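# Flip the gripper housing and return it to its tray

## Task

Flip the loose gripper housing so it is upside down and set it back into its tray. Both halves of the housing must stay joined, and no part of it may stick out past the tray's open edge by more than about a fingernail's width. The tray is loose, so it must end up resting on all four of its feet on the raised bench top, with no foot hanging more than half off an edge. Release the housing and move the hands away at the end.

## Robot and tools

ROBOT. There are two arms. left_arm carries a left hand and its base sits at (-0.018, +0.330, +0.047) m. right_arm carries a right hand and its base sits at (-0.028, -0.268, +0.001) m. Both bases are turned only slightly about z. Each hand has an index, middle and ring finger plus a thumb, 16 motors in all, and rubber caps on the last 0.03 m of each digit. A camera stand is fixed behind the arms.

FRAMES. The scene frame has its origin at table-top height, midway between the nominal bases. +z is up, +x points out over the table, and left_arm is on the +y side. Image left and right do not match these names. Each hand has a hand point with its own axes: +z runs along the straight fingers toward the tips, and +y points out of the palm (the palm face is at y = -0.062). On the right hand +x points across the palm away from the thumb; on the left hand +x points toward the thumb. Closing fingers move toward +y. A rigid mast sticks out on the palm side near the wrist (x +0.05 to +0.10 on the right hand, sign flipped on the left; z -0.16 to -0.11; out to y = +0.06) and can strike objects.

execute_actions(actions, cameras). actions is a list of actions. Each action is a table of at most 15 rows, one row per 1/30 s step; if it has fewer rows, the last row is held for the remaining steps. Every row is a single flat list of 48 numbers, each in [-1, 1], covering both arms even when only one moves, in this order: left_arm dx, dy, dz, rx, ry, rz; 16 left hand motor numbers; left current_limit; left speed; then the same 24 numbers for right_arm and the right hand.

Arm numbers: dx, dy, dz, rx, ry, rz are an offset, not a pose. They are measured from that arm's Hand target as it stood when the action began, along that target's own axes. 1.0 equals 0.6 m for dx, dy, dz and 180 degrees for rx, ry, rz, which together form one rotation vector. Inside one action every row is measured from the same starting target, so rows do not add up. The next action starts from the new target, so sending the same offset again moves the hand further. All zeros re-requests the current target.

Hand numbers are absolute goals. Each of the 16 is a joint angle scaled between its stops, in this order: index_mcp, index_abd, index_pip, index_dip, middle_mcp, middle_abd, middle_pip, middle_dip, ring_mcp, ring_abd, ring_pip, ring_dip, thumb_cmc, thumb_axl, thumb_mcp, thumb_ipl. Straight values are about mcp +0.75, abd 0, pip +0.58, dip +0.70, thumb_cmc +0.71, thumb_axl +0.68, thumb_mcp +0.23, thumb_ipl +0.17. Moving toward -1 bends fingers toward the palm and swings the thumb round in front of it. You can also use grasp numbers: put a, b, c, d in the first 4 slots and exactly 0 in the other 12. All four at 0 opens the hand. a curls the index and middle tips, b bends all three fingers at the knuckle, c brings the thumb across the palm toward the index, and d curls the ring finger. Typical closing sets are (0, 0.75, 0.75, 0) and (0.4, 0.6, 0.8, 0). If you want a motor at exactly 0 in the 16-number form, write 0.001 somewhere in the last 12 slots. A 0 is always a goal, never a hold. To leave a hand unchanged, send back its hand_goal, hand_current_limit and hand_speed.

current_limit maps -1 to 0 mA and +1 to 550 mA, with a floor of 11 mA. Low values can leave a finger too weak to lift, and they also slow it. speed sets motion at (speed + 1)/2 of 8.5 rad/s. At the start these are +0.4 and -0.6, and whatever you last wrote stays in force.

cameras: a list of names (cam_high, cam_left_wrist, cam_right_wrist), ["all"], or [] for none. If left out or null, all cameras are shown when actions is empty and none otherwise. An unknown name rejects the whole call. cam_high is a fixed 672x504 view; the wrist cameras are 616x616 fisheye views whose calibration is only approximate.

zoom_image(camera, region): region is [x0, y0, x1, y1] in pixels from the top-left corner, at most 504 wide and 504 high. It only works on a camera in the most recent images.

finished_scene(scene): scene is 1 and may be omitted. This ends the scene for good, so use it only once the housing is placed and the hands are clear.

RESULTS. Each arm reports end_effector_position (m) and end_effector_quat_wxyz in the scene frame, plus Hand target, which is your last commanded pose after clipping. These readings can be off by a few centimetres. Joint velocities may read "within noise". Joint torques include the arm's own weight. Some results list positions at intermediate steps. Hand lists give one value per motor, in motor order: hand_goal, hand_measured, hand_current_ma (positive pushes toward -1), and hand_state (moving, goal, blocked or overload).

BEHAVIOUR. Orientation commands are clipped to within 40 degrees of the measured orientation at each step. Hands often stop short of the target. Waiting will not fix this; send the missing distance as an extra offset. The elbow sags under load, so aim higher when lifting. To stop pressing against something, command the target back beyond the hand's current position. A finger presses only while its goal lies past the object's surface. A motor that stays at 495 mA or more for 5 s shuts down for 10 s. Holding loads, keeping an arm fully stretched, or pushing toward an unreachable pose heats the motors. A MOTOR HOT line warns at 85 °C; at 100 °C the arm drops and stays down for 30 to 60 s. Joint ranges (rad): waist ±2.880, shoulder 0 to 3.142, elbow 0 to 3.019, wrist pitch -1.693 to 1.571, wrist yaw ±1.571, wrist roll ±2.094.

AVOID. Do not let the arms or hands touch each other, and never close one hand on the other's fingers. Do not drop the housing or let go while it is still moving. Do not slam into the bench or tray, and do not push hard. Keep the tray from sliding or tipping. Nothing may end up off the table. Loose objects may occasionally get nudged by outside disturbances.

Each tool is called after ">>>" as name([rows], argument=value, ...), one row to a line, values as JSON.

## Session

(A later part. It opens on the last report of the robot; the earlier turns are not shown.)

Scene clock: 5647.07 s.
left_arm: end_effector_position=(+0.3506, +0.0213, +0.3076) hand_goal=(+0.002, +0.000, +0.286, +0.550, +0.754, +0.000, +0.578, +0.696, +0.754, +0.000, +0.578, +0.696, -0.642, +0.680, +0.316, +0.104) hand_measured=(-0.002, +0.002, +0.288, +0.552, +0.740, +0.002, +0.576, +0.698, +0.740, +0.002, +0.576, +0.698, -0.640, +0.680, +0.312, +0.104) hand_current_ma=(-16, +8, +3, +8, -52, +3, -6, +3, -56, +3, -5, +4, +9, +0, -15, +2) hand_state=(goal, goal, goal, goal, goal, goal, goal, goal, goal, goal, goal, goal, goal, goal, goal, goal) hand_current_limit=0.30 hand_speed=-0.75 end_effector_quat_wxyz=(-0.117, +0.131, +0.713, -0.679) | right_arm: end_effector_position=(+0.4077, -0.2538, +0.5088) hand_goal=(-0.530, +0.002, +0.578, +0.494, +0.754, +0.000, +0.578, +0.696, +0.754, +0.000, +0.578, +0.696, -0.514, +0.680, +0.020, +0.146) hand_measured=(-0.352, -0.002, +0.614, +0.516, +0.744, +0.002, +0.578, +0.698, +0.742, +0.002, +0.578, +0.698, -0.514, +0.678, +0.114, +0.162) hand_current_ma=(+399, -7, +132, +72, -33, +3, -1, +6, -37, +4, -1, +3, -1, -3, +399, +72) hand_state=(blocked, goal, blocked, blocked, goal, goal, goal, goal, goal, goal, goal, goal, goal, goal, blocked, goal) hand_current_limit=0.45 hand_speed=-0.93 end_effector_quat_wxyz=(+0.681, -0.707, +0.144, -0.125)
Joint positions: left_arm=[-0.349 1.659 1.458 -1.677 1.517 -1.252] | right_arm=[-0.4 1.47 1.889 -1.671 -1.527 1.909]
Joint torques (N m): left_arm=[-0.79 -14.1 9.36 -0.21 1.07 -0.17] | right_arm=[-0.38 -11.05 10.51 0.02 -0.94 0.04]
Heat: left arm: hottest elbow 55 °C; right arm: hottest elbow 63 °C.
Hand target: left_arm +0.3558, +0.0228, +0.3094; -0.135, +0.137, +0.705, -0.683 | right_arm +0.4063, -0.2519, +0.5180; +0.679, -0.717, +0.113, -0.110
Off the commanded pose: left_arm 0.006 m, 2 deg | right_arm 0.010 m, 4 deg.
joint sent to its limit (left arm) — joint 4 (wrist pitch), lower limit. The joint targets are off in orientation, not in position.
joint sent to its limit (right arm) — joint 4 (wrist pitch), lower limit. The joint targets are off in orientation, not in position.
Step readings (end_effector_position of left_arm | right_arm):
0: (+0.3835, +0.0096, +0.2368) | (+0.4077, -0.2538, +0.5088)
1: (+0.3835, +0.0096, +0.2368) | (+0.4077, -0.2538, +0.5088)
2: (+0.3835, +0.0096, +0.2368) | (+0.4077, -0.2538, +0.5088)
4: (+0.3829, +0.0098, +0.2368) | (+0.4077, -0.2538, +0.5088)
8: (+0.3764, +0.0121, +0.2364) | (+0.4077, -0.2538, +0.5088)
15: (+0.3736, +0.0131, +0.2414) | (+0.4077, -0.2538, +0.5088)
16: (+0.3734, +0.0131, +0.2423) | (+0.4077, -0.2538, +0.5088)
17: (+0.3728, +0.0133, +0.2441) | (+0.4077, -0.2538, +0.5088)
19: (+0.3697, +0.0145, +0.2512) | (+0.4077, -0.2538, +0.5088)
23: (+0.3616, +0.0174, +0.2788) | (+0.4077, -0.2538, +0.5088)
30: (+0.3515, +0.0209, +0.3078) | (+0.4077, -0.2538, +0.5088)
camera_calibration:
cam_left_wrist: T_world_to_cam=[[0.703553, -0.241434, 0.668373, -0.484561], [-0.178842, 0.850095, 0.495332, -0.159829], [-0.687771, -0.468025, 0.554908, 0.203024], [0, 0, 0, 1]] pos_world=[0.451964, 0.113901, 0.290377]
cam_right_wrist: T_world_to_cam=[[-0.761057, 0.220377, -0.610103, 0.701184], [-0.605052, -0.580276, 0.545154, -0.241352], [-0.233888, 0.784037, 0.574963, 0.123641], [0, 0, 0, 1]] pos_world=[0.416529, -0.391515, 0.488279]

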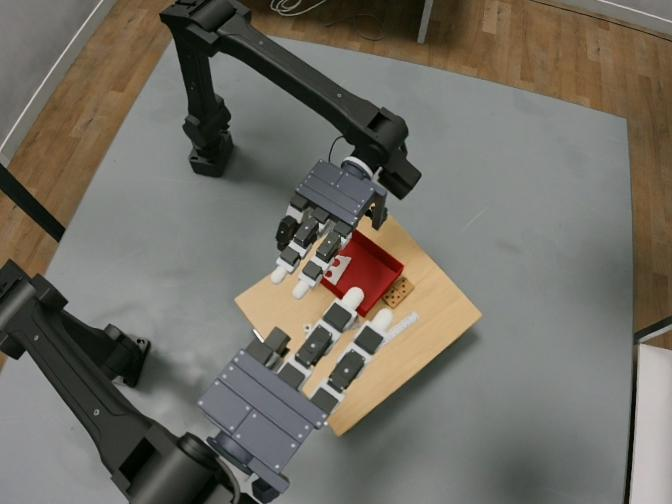

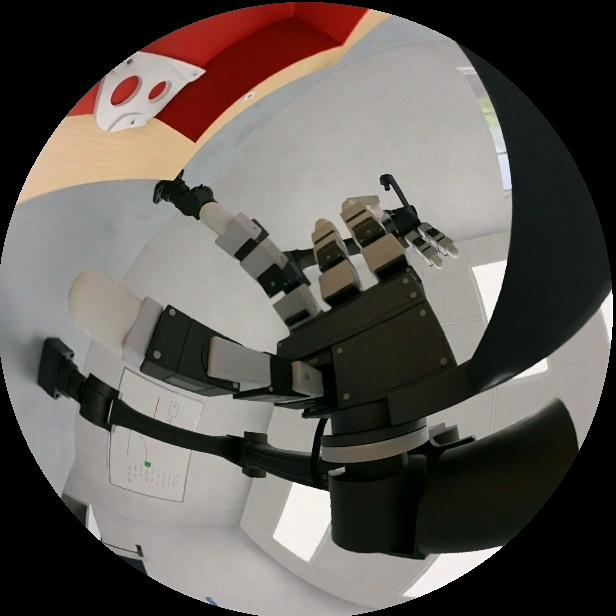

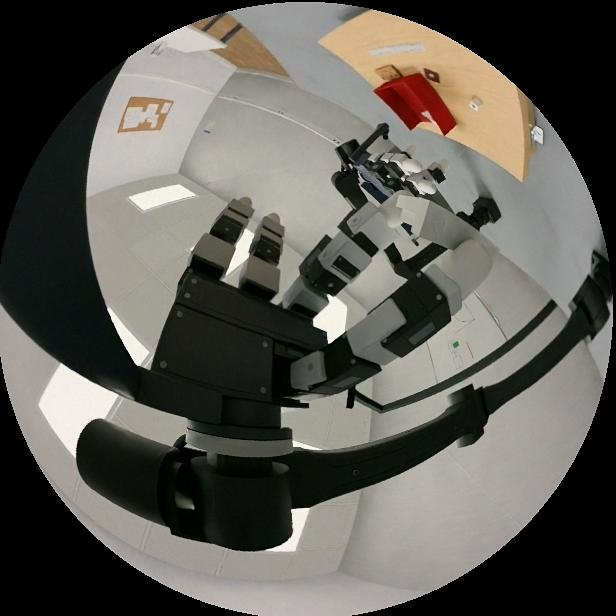

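>>> execute_actions([
  [[-0.0948,-0.02,-0.0105,0,0,0,-0.205,0.001,0.255,0.667,0.754,0,0.577,0.696,0.754,0,0.577,0.696,0.71,0.68,0.23,0.17,0.3,-0.7,0,0,0,0,0,0,-0.53,0.001,0.577,0.493,0.754,0,0.577,0.696,0.754,0,0.577,0.696,-0.514,0.68,0.02,0.146,0.45,-0.93]],
  [[-0.0948,0.02,-0.0105,0,0,0,-0.205,0.001,0.255,0.667,0.754,0,0.577,0.696,0.754,0,0.577,0.696,0.71,0.68,0.23,0.17,0.3,-0.7,0,0,0,0,0,0,-0.53,0.001,0.577,0.493,0.754,0,0.577,0.696,0.754,0,0.577,0.696,-0.514,0.68,0.02,0.146,0.45,-0.93]],
], cameras=["cam_left_wrist","cam_high","cam_right_wrist"])

>>> zoom_image(camera="cam_left_wrist", region=[20, 20, 320, 320])

>>> zoom_image(camera="cam_high", region=[290, 190, 420, 320])

Scene clock: 5675.30 s.
left_arm: end_effector_position=(+0.4553, -0.0076, +0.2969) hand_goal=(-0.204, +0.002, +0.256, +0.668, +0.754, +0.000, +0.578, +0.696, +0.754, +0.000, +0.578, +0.696, +0.710, +0.680, +0.230, +0.170) hand_measured=(-0.206, +0.002, +0.258, +0.666, +0.740, +0.002, +0.576, +0.698, +0.740, +0.002, +0.576, +0.698, +0.686, +0.680, +0.232, +0.168) hand_current_ma=(-4, +2, +8, -9, -52, +3, -6, +3, -56, +3, -5, +4, -96, +0, +7, -9) hand_state=(goal, goal, goal, goal, goal, goal, goal, goal, goal, goal, goal, goal, blocked, goal, goal, goal) hand_current_limit=0.30 hand_speed=-0.70 end_effector_quat_wxyz=(-0.122, +0.113, +0.716, -0.678) | right_arm: end_effector_position=(+0.4077, -0.2538, +0.5088) hand_goal=(-0.530, +0.002, +0.578, +0.494, +0.754, +0.000, +0.578, +0.696, +0.754, +0.000, +0.578, +0.696, -0.514, +0.680, +0.020, +0.146) hand_measured=(-0.352, -0.002, +0.614, +0.516, +0.744, +0.002, +0.578, +0.698, +0.742, +0.002, +0.578, +0.698, -0.514, +0.678, +0.114, +0.162) hand_current_ma=(+399, -7, +132, +72, -33, +3, -1, +6, -37, +4, -1, +3, -1, -3, +399, +72) hand_state=(blocked, goal, blocked, blocked, goal, goal, goal, goal, goal, goal, goal, goal, goal, goal, blocked, goal) hand_current_limit=0.45 hand_speed=-0.93 end_effector_quat_wxyz=(+0.681, -0.707, +0.144, -0.125)
Joint positions: left_arm=[-0.335 1.934 1.815 -1.677 1.52 -1.367] | right_arm=[-0.4 1.47 1.889 -1.671 -1.527 1.909]
Joint torques (N m): left_arm=[-0.67 -18.55 11.96 -0.08 1.05 -0.27] | right_arm=[-0.32 -10.99 10.48 0.1 -0.93 0.01]
Heat: left arm: hottest elbow 53 °C; right arm: hottest elbow 63 °C.
Hand target: left_arm +0.4660, -0.0086, +0.3094; -0.135, +0.137, +0.705, -0.683 | right_arm +0.4063, -0.2519, +0.5180; +0.679, -0.717, +0.113, -0.110
Off the commanded pose: left_arm 0.017 m, 3 deg | right_arm 0.010 m, 4 deg.
joint sent to its limit (left arm) — joint 4 (wrist pitch), lower limit. The joint targets are off in orientation, not in position.
joint sent to its limit (right arm) — joint 4 (wrist pitch), lower limit. The joint targets are off in orientation, not in position.
Step readings (end_effector_position of left_arm | right_arm):
0: (+0.3506, +0.0213, +0.3076) | (+0.4077, -0.2538, +0.5088)
1: (+0.3505, +0.0213, +0.3076) | (+0.4077, -0.2538, +0.5088)
2: (+0.3521, +0.0209, +0.3080) | (+0.4077, -0.2538, +0.5088)
4: (+0.3612, +0.0179, +0.3103) | (+0.4077, -0.2538, +0.5088)
8: (+0.3886, +0.0106, +0.3136) | (+0.4077, -0.2538, +0.5088)
15: (+0.3978, +0.0090, +0.3078) | (+0.4077, -0.2538, +0.5088)
16: (+0.3983, +0.0089, +0.3079) | (+0.4077, -0.2538, +0.5088)
17: (+0.4013, +0.0081, +0.3089) | (+0.4077, -0.2538, +0.5088)
19: (+0.4150, +0.0049, +0.3124) | (+0.4077, -0.2538, +0.5088)
23: (+0.4427, -0.0037, +0.3117) | (+0.4077, -0.2538, +0.5088)
30: (+0.4530, -0.0069, +0.2934) | (+0.4077, -0.2538, +0.5088)
camera_calibration:
cam_left_wrist: T_world_to_cam=[[0.728236, -0.232767, 0.644587, -0.562125], [-0.180857, 0.841938, 0.508361, -0.114241], [-0.661032, -0.486785, 0.571032, 0.250356], [0, 0, 0, 1]] pos_world=[0.554191, 0.0872086, 0.277453]
cam_right_wrist: T_world_to_cam=[[-0.761057, 0.220377, -0.610103, 0.701184], [-0.605052, -0.580276, 0.545154, -0.241352], [-0.233888, 0.784037, 0.574963, 0.123641], [0, 0, 0, 1]] pos_world=[0.416529, -0.391515, 0.488279]

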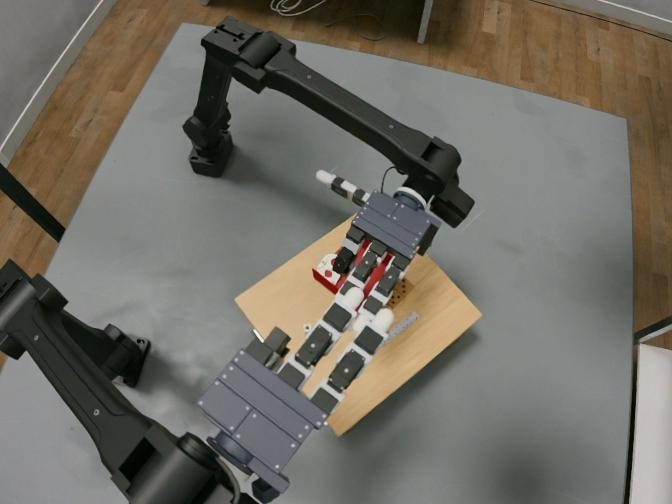

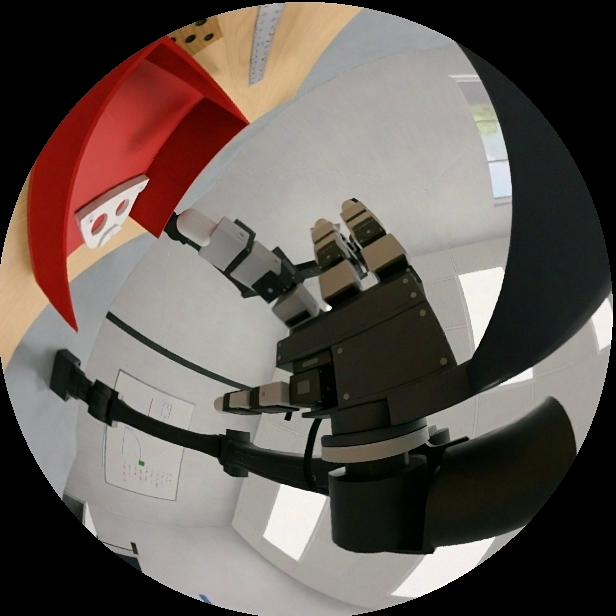

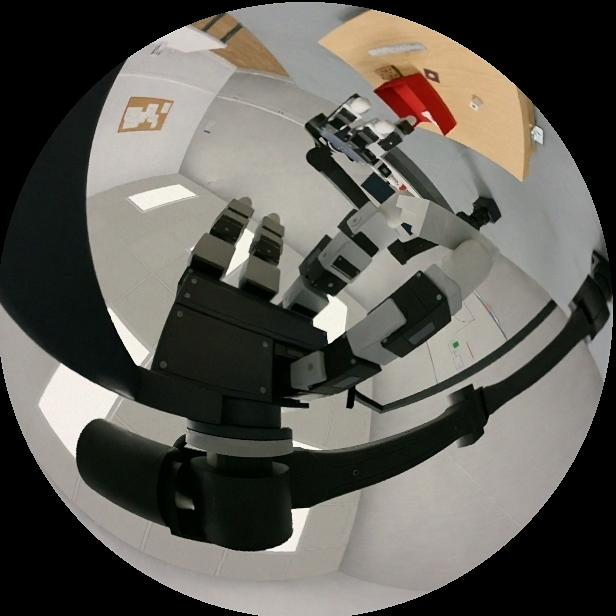

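Scaled by 1.680 from the camera's 616x616 image, which has a finer 880x880 frame.

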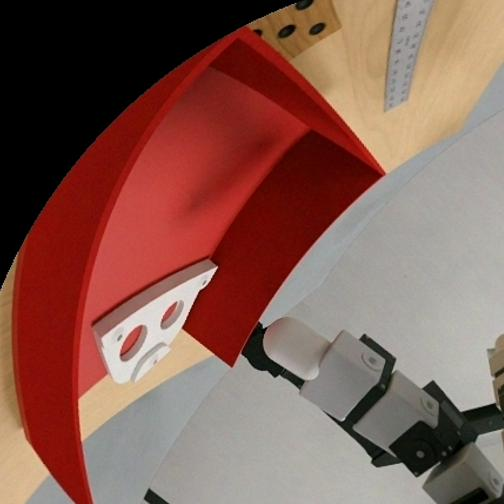

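Scaled by 3.877 from the camera's 672x504 image, which has a finer 960x720 frame.

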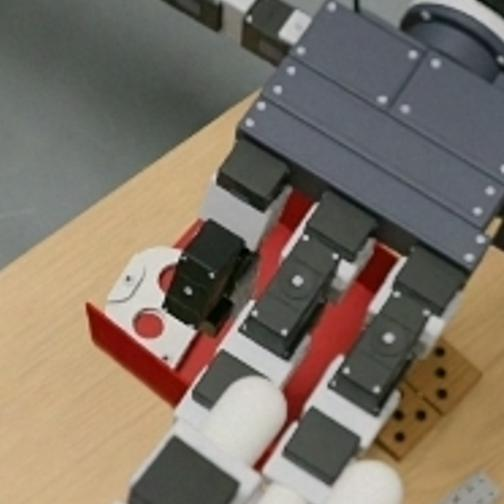

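>>> execute_actions([
  [[0.0064,0.0731,0.0079,0,0,0,-0.205,0.001,0.255,0.667,0.754,0,0.577,0.696,0.754,0,0.577,0.696,0.71,0.68,0.23,0.17,0.3,-0.7,0,0,0,0,0,0,-0.53,0.001,0.577,0.493,0.754,0,0.577,0.696,0.754,0,0.577,0.696,-0.514,0.68,0.02,0.146,0.45,-0.93]],
  [[0.0064,0.0731,0.0079,0,0,0,-0.205,0.001,0.255,0.667,0.754,0,0.577,0.696,0.754,0,0.577,0.696,0.71,0.68,0.23,0.17,0.3,-0.7,0,0,0,0,0,0,-0.53,0.001,0.577,0.493,0.754,0,0.577,0.696,0.754,0,0.577,0.696,-0.514,0.68,0.02,0.146,0.45,-0.93]],
], cameras=["cam_left_wrist","cam_high","cam_right_wrist"])

>>> zoom_image(camera="cam_left_wrist", region=[20, 80, 320, 380])

>>> zoom_image(camera="cam_right_wrist", region=[365, 60, 465, 160])

Scene clock: 5693.00 s.
left_arm: end_effector_position=(+0.4557, -0.0078, +0.2250) hand_goal=(-0.204, +0.002, +0.256, +0.668, +0.754, +0.000, +0.578, +0.696, +0.754, +0.000, +0.578, +0.696, +0.710, +0.680, +0.230, +0.170) hand_measured=(-0.206, +0.002, +0.256, +0.666, +0.740, +0.002, +0.576, +0.698, +0.740, +0.002, +0.576, +0.698, +0.688, +0.680, +0.232, +0.168) hand_current_ma=(-4, +2, -2, -9, -52, +3, -6, +3, -56, +3, -5, +4, -86, +0, +7, -9) hand_state=(goal, goal, goal, goal, goal, goal, goal, goal, goal, goal, goal, goal, blocked, goal, goal, goal) hand_current_limit=0.30 hand_speed=-0.70 end_effector_quat_wxyz=(-0.123, +0.118, +0.714, -0.679) | right_arm: end_effector_position=(+0.4077, -0.2538, +0.5088) hand_goal=(-0.530, +0.002, +0.578, +0.494, +0.754, +0.000, +0.578, +0.696, +0.754, +0.000, +0.578, +0.696, -0.514, +0.680, +0.020, +0.146) hand_measured=(-0.352, -0.002, +0.614, +0.516, +0.744, +0.002, +0.578, +0.698, +0.742, +0.002, +0.578, +0.698, -0.514, +0.678, +0.114, +0.162) hand_current_ma=(+399, -7, +132, +72, -33, +3, -1, +6, -37, +4, -1, +3, -1, -3, +399, +72) hand_state=(blocked, goal, blocked, blocked, goal, goal, goal, goal, goal, goal, goal, goal, goal, goal, blocked, goal) hand_current_limit=0.45 hand_speed=-0.93 end_effector_quat_wxyz=(+0.681, -0.707, +0.144, -0.125)
Joint positions: left_arm=[-0.335 2.009 1.731 -1.671 1.52 -1.207] | right_arm=[-0.4 1.47 1.889 -1.671 -1.527 1.909]
Joint torques (N m): left_arm=[-1.73 -18.49 8.2 -0.72 0.87 0.22] | right_arm=[-0.32 -11.05 10.52 0.09 -0.94 0.02]
Heat: left arm: hottest elbow 57 °C; right arm: hottest elbow 63 °C.
Hand target: left_arm +0.4561, -0.0118, +0.2217; -0.135, +0.137, +0.705, -0.683 | right_arm +0.4063, -0.2519, +0.5180; +0.679, -0.717, +0.113, -0.110
Off the commanded pose: left_arm 0.005 m, 3 deg | right_arm 0.010 m, 4 deg.
joint sent to its limit (left arm) — joint 4 (wrist pitch), lower limit. The joint targets still meet the commanded pose.
joint sent to its limit (right arm) — joint 4 (wrist pitch), lower limit. The joint targets are off in orientation, not in position.
Step readings (end_effector_position of left_arm | right_arm):
0: (+0.4553, -0.0076, +0.2969) | (+0.4077, -0.2538, +0.5088)
1: (+0.4553, -0.0076, +0.2969) | (+0.4077, -0.2538, +0.5088)
2: (+0.4554, -0.0076, +0.2969) | (+0.4077, -0.2538, +0.5088)
4: (+0.4563, -0.0079, +0.2959) | (+0.4077, -0.2538, +0.5088)
8: (+0.4565, -0.0080, +0.2887) | (+0.4077, -0.2538, +0.5088)
15: (+0.4579, -0.0085, +0.2738) | (+0.4077, -0.2538, +0.5088)
16: (+0.4581, -0.0085, +0.2725) | (+0.4077, -0.2538, +0.5088)
17: (+0.4576, -0.0084, +0.2702) | (+0.4077, -0.2538, +0.5088)
19: (+0.4554, -0.0076, +0.2637) | (+0.4077, -0.2538, +0.5088)
23: (+0.4518, -0.0064, +0.2439) | (+0.4077, -0.2538, +0.5088)
30: (+0.4551, -0.0076, +0.2252) | (+0.4077, -0.2538, +0.5088)
camera_calibration:
cam_left_wrist: T_world_to_cam=[[0.723884, -0.235544, 0.648468, -0.515025], [-0.176393, 0.84549, 0.504016, -0.0785265], [-0.666992, -0.479234, 0.570488, 0.294477], [0, 0, 0, 1]] pos_world=[0.555381, 0.0862054, 0.20556]
cam_right_wrist: T_world_to_cam=[[-0.761057, 0.220377, -0.610103, 0.701184], [-0.605052, -0.580276, 0.545154, -0.241352], [-0.233888, 0.784037, 0.574963, 0.123641], [0, 0, 0, 1]] pos_world=[0.416529, -0.391515, 0.488279]

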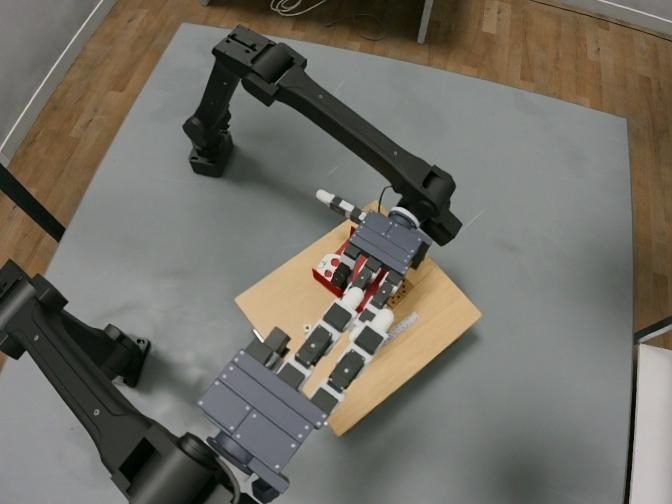

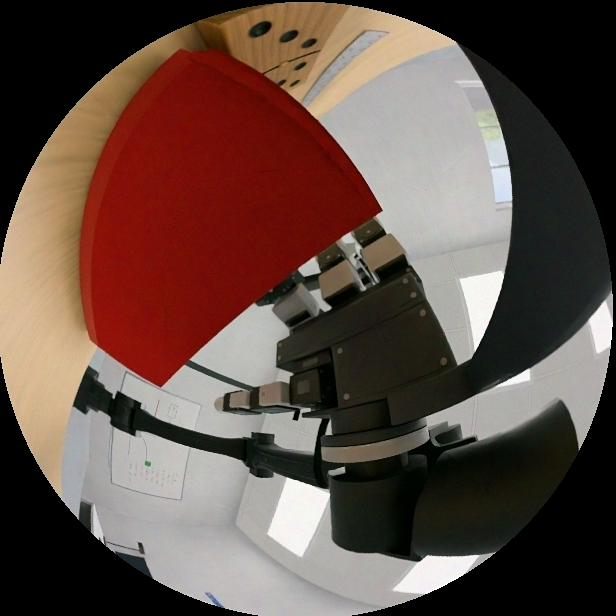

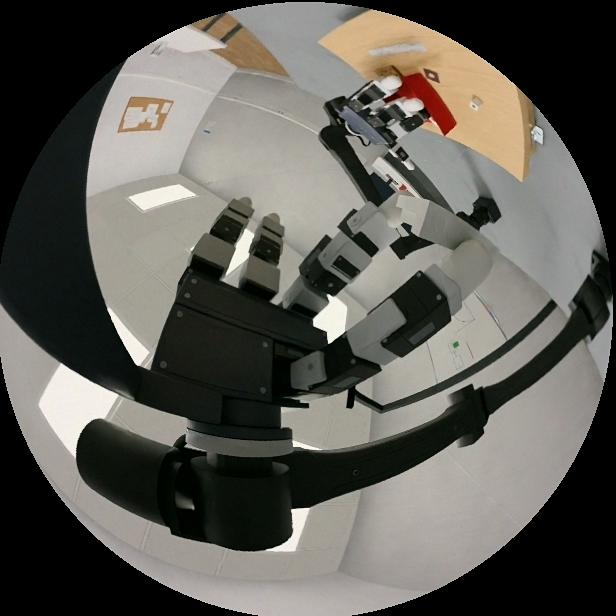

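Scaled by 1.680 from the camera's 616x616 image, which has a finer 880x880 frame.

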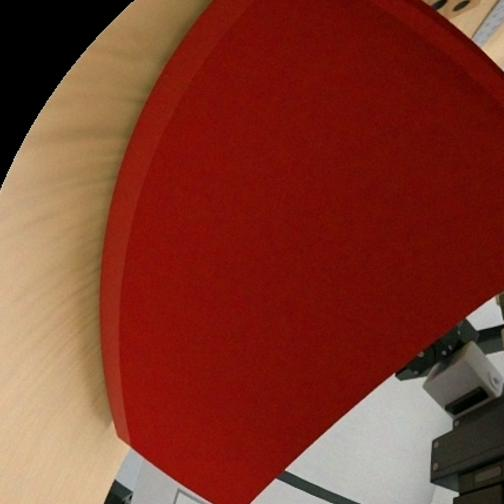

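Scaled by 5.040 from the camera's 616x616 image, which has a finer 880x880 frame.

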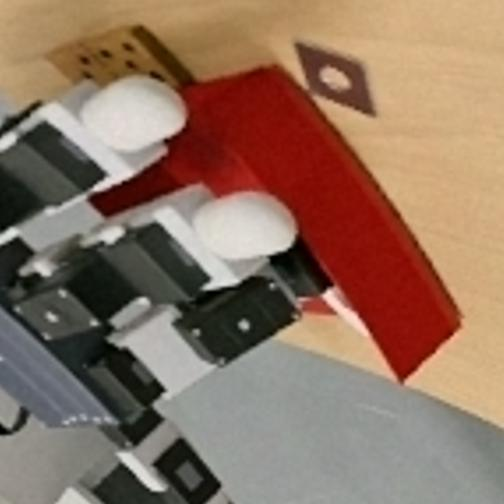

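>>> execute_actions([
  [[0.0285,-0.0133,-0.001,0,0,0,-0.205,0.001,0.255,0.667,0.754,0,0.577,0.696,0.754,0,0.577,0.696,0.71,0.68,0.23,0.17,0.3,-0.7,0,0,0,0,0,0,-0.53,0.001,0.577,0.493,0.754,0,0.577,0.696,0.754,0,0.577,0.696,-0.514,0.68,0.02,0.146,0.45,-0.93]],
], cameras=["cam_high","cam_right_wrist"])

>>> zoom_image(camera="cam_high", region=[290, 220, 390, 320])

>>> zoom_image(camera="cam_right_wrist", region=[365, 60, 465, 160])

Scene clock: 5700.03 s.
left_arm: end_effector_position=(+0.4451, -0.0043, +0.2247) hand_goal=(-0.204, +0.002, +0.256, +0.668, +0.754, +0.000, +0.578, +0.696, +0.754, +0.000, +0.578, +0.696, +0.710, +0.680, +0.230, +0.170) hand_measured=(-0.206, -0.018, +0.254, +0.666, +0.740, +0.002, +0.576, +0.698, +0.740, +0.002, +0.576, +0.698, +0.688, +0.680, +0.232, +0.168) hand_current_ma=(-5, -65, -9, -9, -52, +3, -6, +3, -56, +3, -5, +4, -86, +0, +7, -9) hand_state=(goal, goal, goal, goal, goal, goal, goal, goal, goal, goal, goal, goal, blocked, goal, goal, goal) hand_current_limit=0.30 hand_speed=-0.70 end_effector_quat_wxyz=(-0.122, +0.118, +0.713, -0.680) | right_arm: end_effector_position=(+0.4077, -0.2538, +0.5088) hand_goal=(-0.530, +0.002, +0.578, +0.494, +0.754, +0.000, +0.578, +0.696, +0.754, +0.000, +0.578, +0.696, -0.514, +0.680, +0.020, +0.146) hand_measured=(-0.352, -0.002, +0.614, +0.516, +0.744, +0.002, +0.578, +0.698, +0.742, +0.002, +0.578, +0.698, -0.514, +0.678, +0.114, +0.162) hand_current_ma=(+399, -7, +132, +72, -33, +3, -1, +6, -37, +4, -1, +3, -1, -3, +399, +72) hand_state=(blocked, goal, blocked, blocked, goal, goal, goal, goal, goal, goal, goal, goal, goal, goal, blocked, goal) hand_current_limit=0.45 hand_speed=-0.93 end_effector_quat_wxyz=(+0.681, -0.707, +0.144, -0.125)
Joint positions: left_arm=[-0.335 1.983 1.687 -1.671 1.521 -1.187] | right_arm=[-0.4 1.47 1.889 -1.671 -1.527 1.909]
Joint torques (N m): left_arm=[-1.44 -20.37 7.35 -0.57 0.74 0.11] | right_arm=[-0.44 -11.11 10.63 0.06 -0.95 0.03]
Heat: left arm: hottest elbow 57 °C; right arm: hottest elbow 63 °C.
Hand target: left_arm +0.4405, -0.0050, +0.2295; -0.135, +0.137, +0.705, -0.683 | right_arm +0.4063, -0.2519, +0.5180; +0.679, -0.717, +0.113, -0.110
Off the commanded pose: left_arm 0.007 m, 3 deg | right_arm 0.010 m, 4 deg.
joint sent to its limit (left arm) — joint 4 (wrist pitch), lower limit. The joint targets still meet the commanded pose.
joint sent to its limit (right arm) — joint 4 (wrist pitch), lower limit. The joint targets are off in orientation, not in position.
Step readings (end_effector_position of left_arm | right_arm):
0: (+0.4558, -0.0078, +0.2250) | (+0.4077, -0.2538, +0.5088)
1: (+0.4558, -0.0078, +0.2250) | (+0.4077, -0.2538, +0.5088)
2: (+0.4553, -0.0077, +0.2244) | (+0.4077, -0.2538, +0.5088)
4: (+0.4530, -0.0072, +0.2245) | (+0.4077, -0.2538, +0.5088)
8: (+0.4467, -0.0049, +0.2249) | (+0.4077, -0.2538, +0.5088)
15: (+0.4451, -0.0043, +0.2248) | (+0.4077, -0.2538, +0.5088)
camera_calibration:
cam_right_wrist: T_world_to_cam=[[-0.761057, 0.220377, -0.610103, 0.701184], [-0.605052, -0.580276, 0.545154, -0.241352], [-0.233888, 0.784037, 0.574963, 0.123641], [0, 0, 0, 1]] pos_world=[0.416529, -0.391515, 0.488279]
Images, in order (width x height): cam_high 672x504, cam_right_wrist 616x616.

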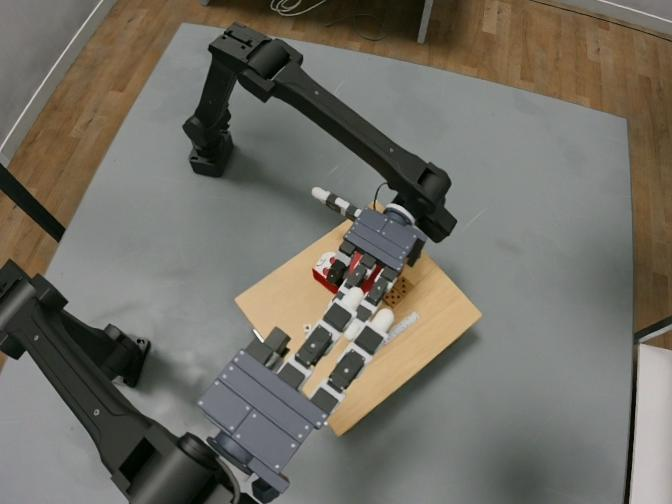

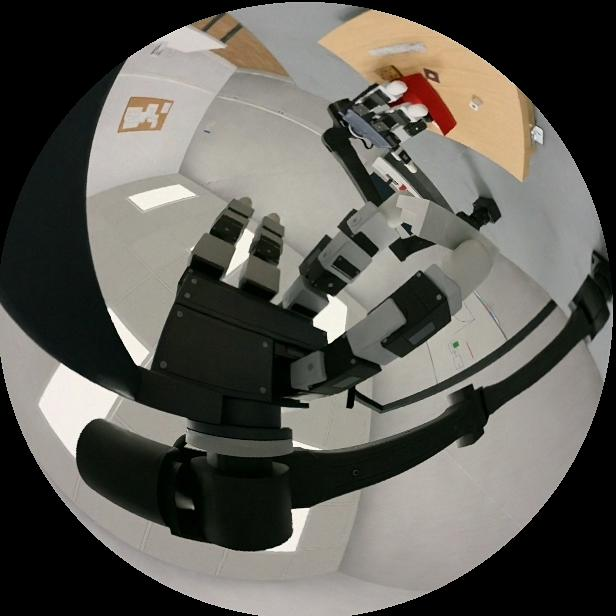

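Scaled by 5.040 from the camera's 672x504 image, which has a finer 960x720 frame.

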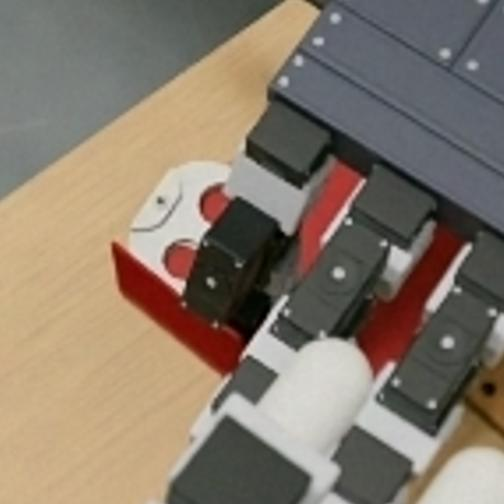

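Scaled by 5.040 from the camera's 616x616 image, which has a finer 880x880 frame.

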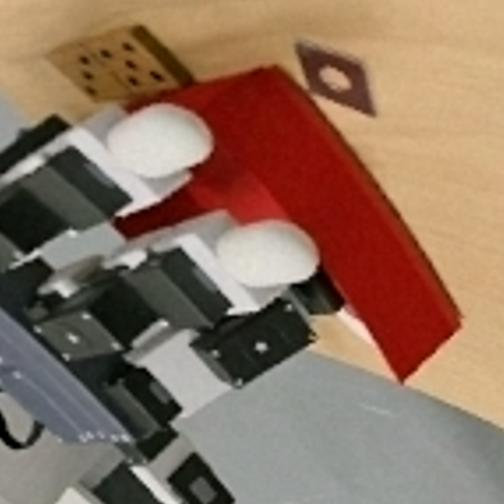

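>>> execute_actions([
  [[0.0285,-0.003,-0.001,0,0,0,-0.205,0.001,0.255,0.667,0.754,0,0.577,0.696,0.754,0,0.577,0.696,0.71,0.68,0.23,0.17,0.3,-0.7,0,0,0,0,0,0,-0.53,0.001,0.577,0.493,0.754,0,0.577,0.696,0.754,0,0.577,0.696,-0.514,0.68,0.02,0.146,0.45,-0.93]],
], cameras=["cam_high","cam_right_wrist"])

>>> zoom_image(camera="cam_high", region=[290, 220, 390, 320])

>>> zoom_image(camera="cam_right_wrist", region=[365, 60, 465, 160])

Scene clock: 5708.20 s.
left_arm: end_effector_position=(+0.4275, +0.0021, +0.2241) hand_goal=(-0.204, +0.002, +0.256, +0.668, +0.754, +0.000, +0.578, +0.696, +0.754, +0.000, +0.578, +0.696, +0.710, +0.680, +0.230, +0.170) hand_measured=(-0.206, -0.004, +0.254, +0.666, +0.740, +0.002, +0.576, +0.698, +0.740, +0.002, +0.576, +0.698, +0.688, +0.680, +0.232, +0.168) hand_current_ma=(-8, -16, -9, -9, -52, +3, -6, +3, -56, +3, -5, +4, -86, +0, +7, -9) hand_state=(goal, goal, goal, goal, goal, goal, goal, goal, goal, goal, goal, goal, blocked, goal, goal, goal) hand_current_limit=0.30 hand_speed=-0.70 end_effector_quat_wxyz=(-0.127, +0.116, +0.715, -0.677) | right_arm: end_effector_position=(+0.4077, -0.2538, +0.5088) hand_goal=(-0.530, +0.002, +0.578, +0.494, +0.754, +0.000, +0.578, +0.696, +0.754, +0.000, +0.578, +0.696, -0.514, +0.680, +0.020, +0.146) hand_measured=(-0.352, -0.002, +0.614, +0.516, +0.744, +0.002, +0.578, +0.698, +0.742, +0.002, +0.578, +0.698, -0.514, +0.678, +0.114, +0.162) hand_current_ma=(+399, -7, +132, +72, -33, +3, -1, +6, -37, +4, -1, +3, -1, -3, +399, +72) hand_state=(blocked, goal, blocked, blocked, goal, goal, goal, goal, goal, goal, goal, goal, goal, goal, blocked, goal) hand_current_limit=0.45 hand_speed=-0.93 end_effector_quat_wxyz=(+0.681, -0.707, +0.144, -0.125)
Joint positions: left_arm=[-0.335 1.944 1.623 -1.671 1.515 -1.174] | right_arm=[-0.4 1.47 1.889 -1.671 -1.527 1.909]
Joint torques (N m): left_arm=[-1.2 -20.37 7.31 -0.76 0.85 0.12] | right_arm=[-0.26 -10.93 10.51 0.12 -0.92 0.04]
Heat: left arm: hottest elbow 55 °C; right arm: hottest elbow 63 °C.
Hand target: left_arm +0.4248, +0.0019, +0.2315; -0.135, +0.137, +0.705, -0.683 | right_arm +0.4063, -0.2519, +0.5180; +0.679, -0.717, +0.113, -0.110
Off the commanded pose: left_arm 0.008 m, 3 deg | right_arm 0.010 m, 4 deg.
joint sent to its limit (left arm) — joint 4 (wrist pitch), lower limit. The joint targets are off in orientation, not in position.
joint sent to its limit (right arm) — joint 4 (wrist pitch), lower limit. The joint targets are off in orientation, not in position.
Step readings (end_effector_position of left_arm | right_arm):
0: (+0.4451, -0.0043, +0.2247) | (+0.4077, -0.2538, +0.5088)
1: (+0.4448, -0.0042, +0.2245) | (+0.4077, -0.2538, +0.5088)
2: (+0.4439, -0.0039, +0.2245) | (+0.4077, -0.2538, +0.5088)
4: (+0.4392, -0.0024, +0.2248) | (+0.4077, -0.2538, +0.5088)
8: (+0.4294, +0.0015, +0.2244) | (+0.4077, -0.2538, +0.5088)
15: (+0.4275, +0.0021, +0.2241) | (+0.4077, -0.2538, +0.5088)
camera_calibration:
cam_right_wrist: T_world_to_cam=[[-0.761057, 0.220377, -0.610103, 0.701184], [-0.605052, -0.580276, 0.545154, -0.241352], [-0.233888, 0.784037, 0.574963, 0.123641], [0, 0, 0, 1]] pos_world=[0.416529, -0.391515, 0.488279]
Images, in order (width x height): cam_high 672x504, cam_right_wrist 616x616.

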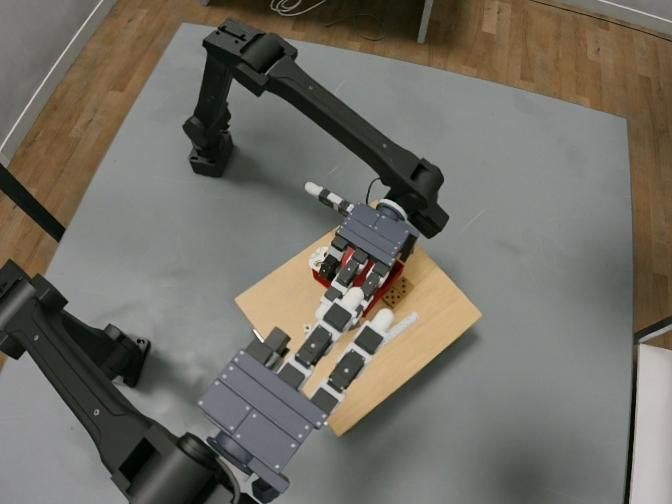

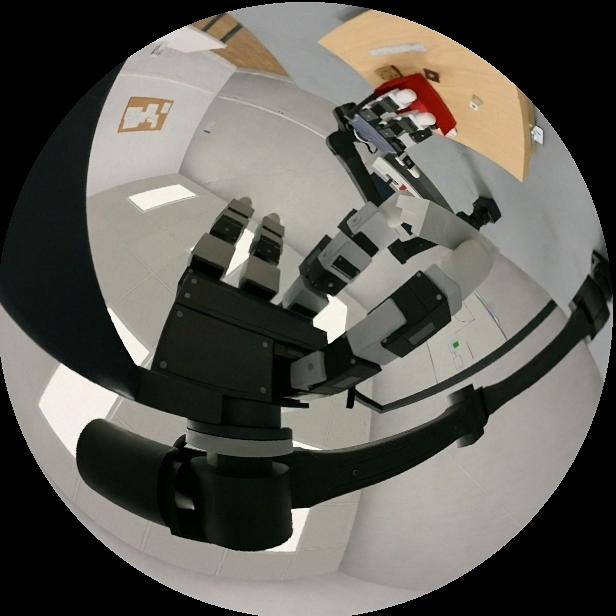

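Scaled by 5.040 from the camera's 672x504 image, which has a finer 960x720 frame.

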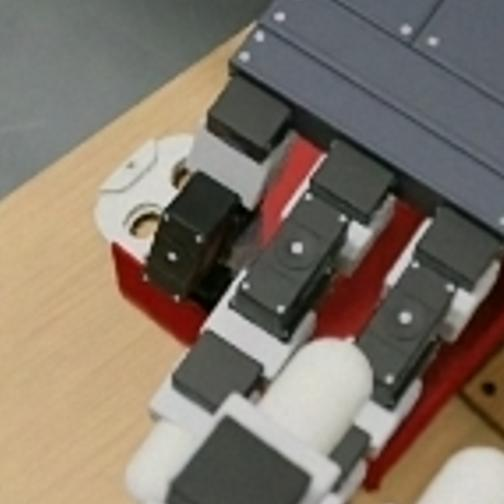

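Scaled by 5.040 from the camera's 616x616 image, which has a finer 880x880 frame.

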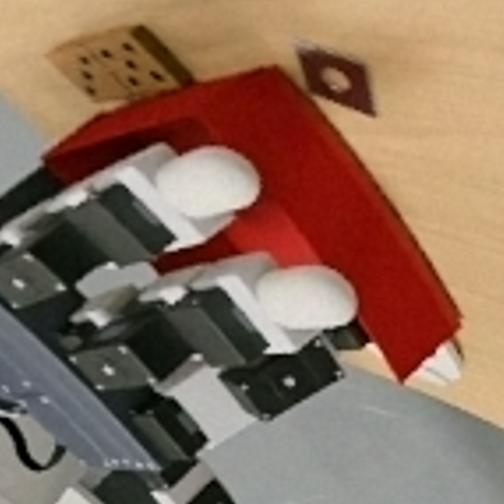

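>>> execute_actions([
  [[0.0105,-0.003,-0.0005,0,0,0,-0.205,0.001,0.255,0.667,0.754,0,0.577,0.696,0.754,0,0.577,0.696,0.71,0.68,0.23,0.17,0.3,-0.7,0,0,0,0,0,0,-0.53,0.001,0.577,0.493,0.754,0,0.577,0.696,0.754,0,0.577,0.696,-0.514,0.68,0.02,0.146,0.45,-0.93]],
  [[-0.03,-0.005,0.001,0,0,0,-0.205,0.001,0.255,0.667,0.754,0,0.577,0.696,0.754,0,0.577,0.696,0.71,0.68,0.23,0.17,0.3,-0.7,0,0,0,0,0,0,-0.53,0.001,0.577,0.493,0.754,0,0.577,0.696,0.754,0,0.577,0.696,-0.514,0.68,0.02,0.146,0.45,-0.93]],
  [[0,-0.14,-0.003,0,0,0,-0.205,0.001,0.255,0.667,0.754,0,0.577,0.696,0.754,0,0.577,0.696,0.71,0.68,0.23,0.17,0.3,-0.7,0,0,0,0,0,0,-0.53,0.001,0.577,0.493,0.754,0,0.577,0.696,0.754,0,0.577,0.696,-0.514,0.68,0.02,0.146,0.45,-0.93]],
], cameras=["cam_high","cam_right_wrist","cam_left_wrist"])

>>> zoom_image(camera="cam_high", region=[290, 220, 390, 320])

>>> zoom_image(camera="cam_left_wrist", region=[20, 80, 320, 380])

>>> zoom_image(camera="cam_right_wrist", region=[375, 70, 465, 160])

Scene clock: 5724.37 s.
left_arm: end_effector_position=(+0.4301, +0.0008, +0.3115) hand_goal=(-0.204, +0.002, +0.256, +0.668, +0.754, +0.000, +0.578, +0.696, +0.754, +0.000, +0.578, +0.696, +0.710, +0.680, +0.230, +0.170) hand_measured=(-0.206, -0.002, +0.254, +0.666, +0.740, +0.002, +0.576, +0.698, +0.740, +0.002, +0.576, +0.698, +0.688, +0.680, +0.232, +0.168) hand_current_ma=(-9, -9, -9, -9, -52, +3, -6, +3, -56, +3, -5, +4, -86, +0, +7, -9) hand_state=(goal, goal, goal, goal, goal, goal, goal, goal, goal, goal, goal, goal, blocked, goal, goal, goal) hand_current_limit=0.30 hand_speed=-0.70 end_effector_quat_wxyz=(-0.116, +0.119, +0.714, -0.680) | right_arm: end_effector_position=(+0.4077, -0.2538, +0.5088) hand_goal=(-0.530, +0.002, +0.578, +0.494, +0.754, +0.000, +0.578, +0.696, +0.754, +0.000, +0.578, +0.696, -0.514, +0.680, +0.020, +0.146) hand_measured=(-0.352, -0.002, +0.614, +0.516, +0.744, +0.002, +0.578, +0.698, +0.742, +0.002, +0.578, +0.698, -0.514, +0.678, +0.114, +0.162) hand_current_ma=(+399, -7, +132, +72, -33, +3, -1, +6, -37, +4, -1, +3, -1, -3, +399, +72) hand_state=(blocked, goal, blocked, blocked, goal, goal, goal, goal, goal, goal, goal, goal, goal, goal, blocked, goal) hand_current_limit=0.45 hand_speed=-0.93 end_effector_quat_wxyz=(+0.681, -0.707, +0.144, -0.125)
Joint positions: left_arm=[-0.335 1.85 1.73 -1.671 1.52 -1.354] | right_arm=[-0.4 1.47 1.889 -1.671 -1.527 1.909]
Joint torques (N m): left_arm=[-1.55 -17.38 11.3 -0.38 1.09 -0.21] | right_arm=[-0.32 -11.05 10.59 0.12 -0.93 0.02]
Heat: left arm: hottest elbow 55 °C; right arm: hottest elbow 63 °C.
Hand target: left_arm +0.4354, -0.0037, +0.3201; -0.135, +0.137, +0.705, -0.683 | right_arm +0.4063, -0.2519, +0.5180; +0.679, -0.717, +0.113, -0.110
Off the commanded pose: left_arm 0.011 m, 3 deg | right_arm 0.010 m, 4 deg.
joint sent to its limit (left arm) — joint 4 (wrist pitch), lower limit. The joint targets are off in orientation, not in position.
joint sent to its limit (right arm) — joint 4 (wrist pitch), lower limit. The joint targets are off in orientation, not in position.
Step readings (end_effector_position of left_arm | right_arm):
0: (+0.4275, +0.0021, +0.2241) | (+0.4077, -0.2538, +0.5088)
1: (+0.4274, +0.0022, +0.2240) | (+0.4077, -0.2538, +0.5088)
2: (+0.4271, +0.0023, +0.2239) | (+0.4077, -0.2538, +0.5088)
4: (+0.4255, +0.0028, +0.2243) | (+0.4077, -0.2538, +0.5088)
8: (+0.4216, +0.0042, +0.2242) | (+0.4077, -0.2538, +0.5088)
15: (+0.4209, +0.0045, +0.2240) | (+0.4077, -0.2538, +0.5088)
16: (+0.4209, +0.0045, +0.2240) | (+0.4077, -0.2538, +0.5088)
17: (+0.4209, +0.0045, +0.2240) | (+0.4077, -0.2538, +0.5088)
19: (+0.4210, +0.0044, +0.2241) | (+0.4077, -0.2538, +0.5088)
23: (+0.4226, +0.0039, +0.2259) | (+0.4077, -0.2538, +0.5088)
30: (+0.4260, +0.0028, +0.2298) | (+0.4077, -0.2538, +0.5088)
31: (+0.4261, +0.0027, +0.2302) | (+0.4077, -0.2538, +0.5088)
32: (+0.4262, +0.0027, +0.2315) | (+0.4077, -0.2538, +0.5088)
34: (+0.4276, +0.0022, +0.2378) | (+0.4077, -0.2538, +0.5088)
38: (+0.4302, +0.0013, +0.2645) | (+0.4077, -0.2538, +0.5088)
45: (+0.4310, +0.0006, +0.3092) | (+0.4077, -0.2538, +0.5088)
camera_calibration:
cam_left_wrist: T_world_to_cam=[[0.717659, -0.229256, 0.657577, -0.550669], [-0.188472, 0.845079, 0.500319, -0.127582], [-0.670406, -0.482993, 0.56327, 0.235894], [0, 0, 0, 1]] pos_world=[0.529291, 0.0955081, 0.293068]
cam_right_wrist: T_world_to_cam=[[-0.761057, 0.220377, -0.610103, 0.701184], [-0.605052, -0.580276, 0.545154, -0.241352], [-0.233888, 0.784037, 0.574963, 0.123641], [0, 0, 0, 1]] pos_world=[0.416529, -0.391515, 0.488279]

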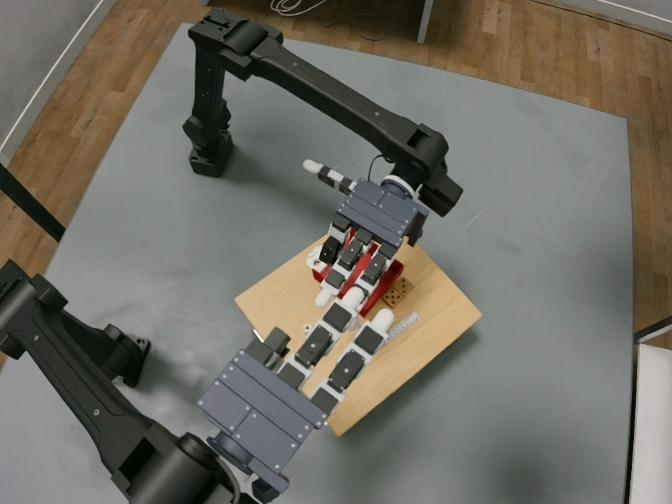

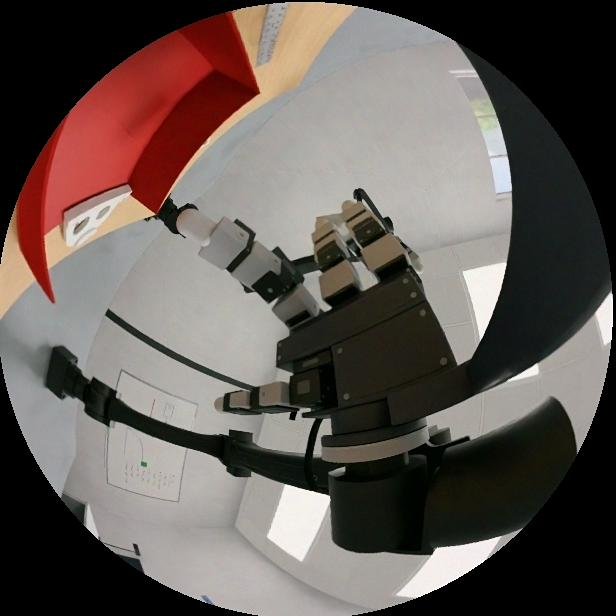

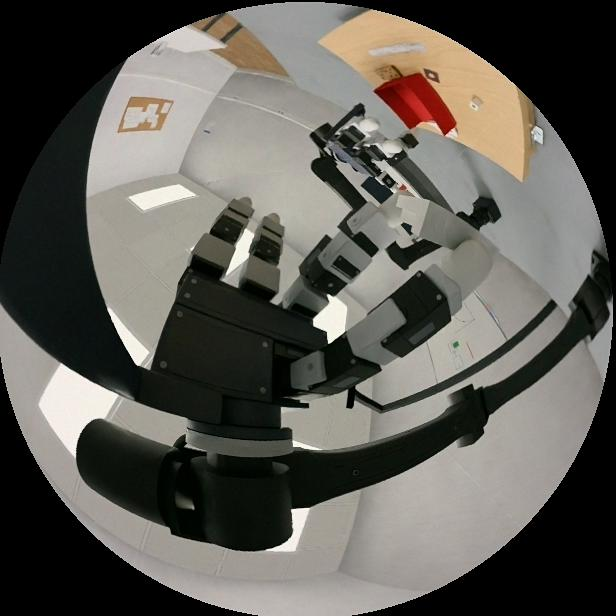

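Scaled by 5.040 from the camera's 672x504 image, which has a finer 960x720 frame.

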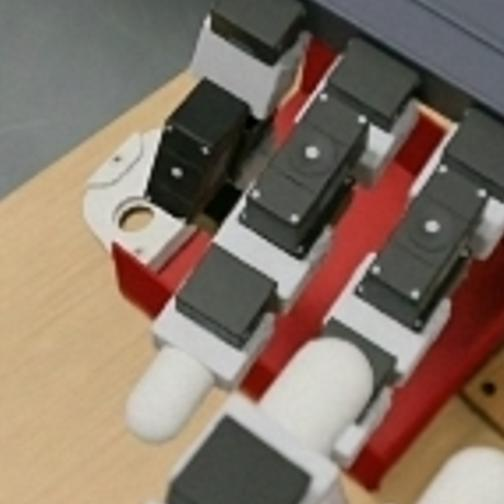

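Scaled by 1.680 from the camera's 616x616 image, which has a finer 880x880 frame.

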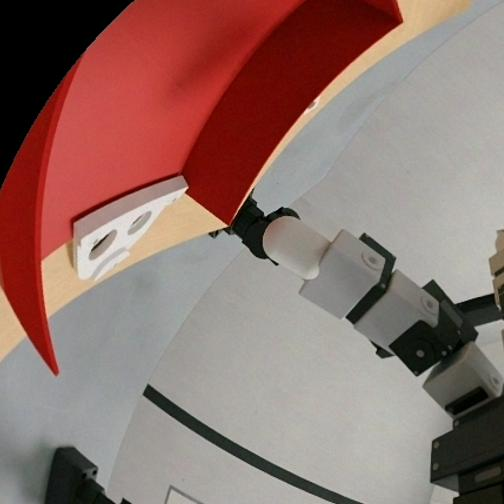

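Scaled by 5.600 from the camera's 616x616 image, which has a finer 880x880 frame.

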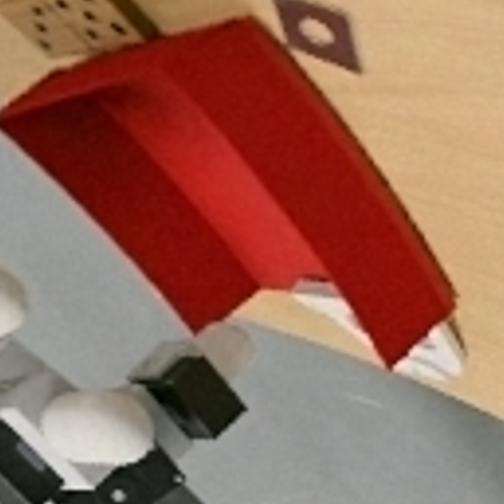

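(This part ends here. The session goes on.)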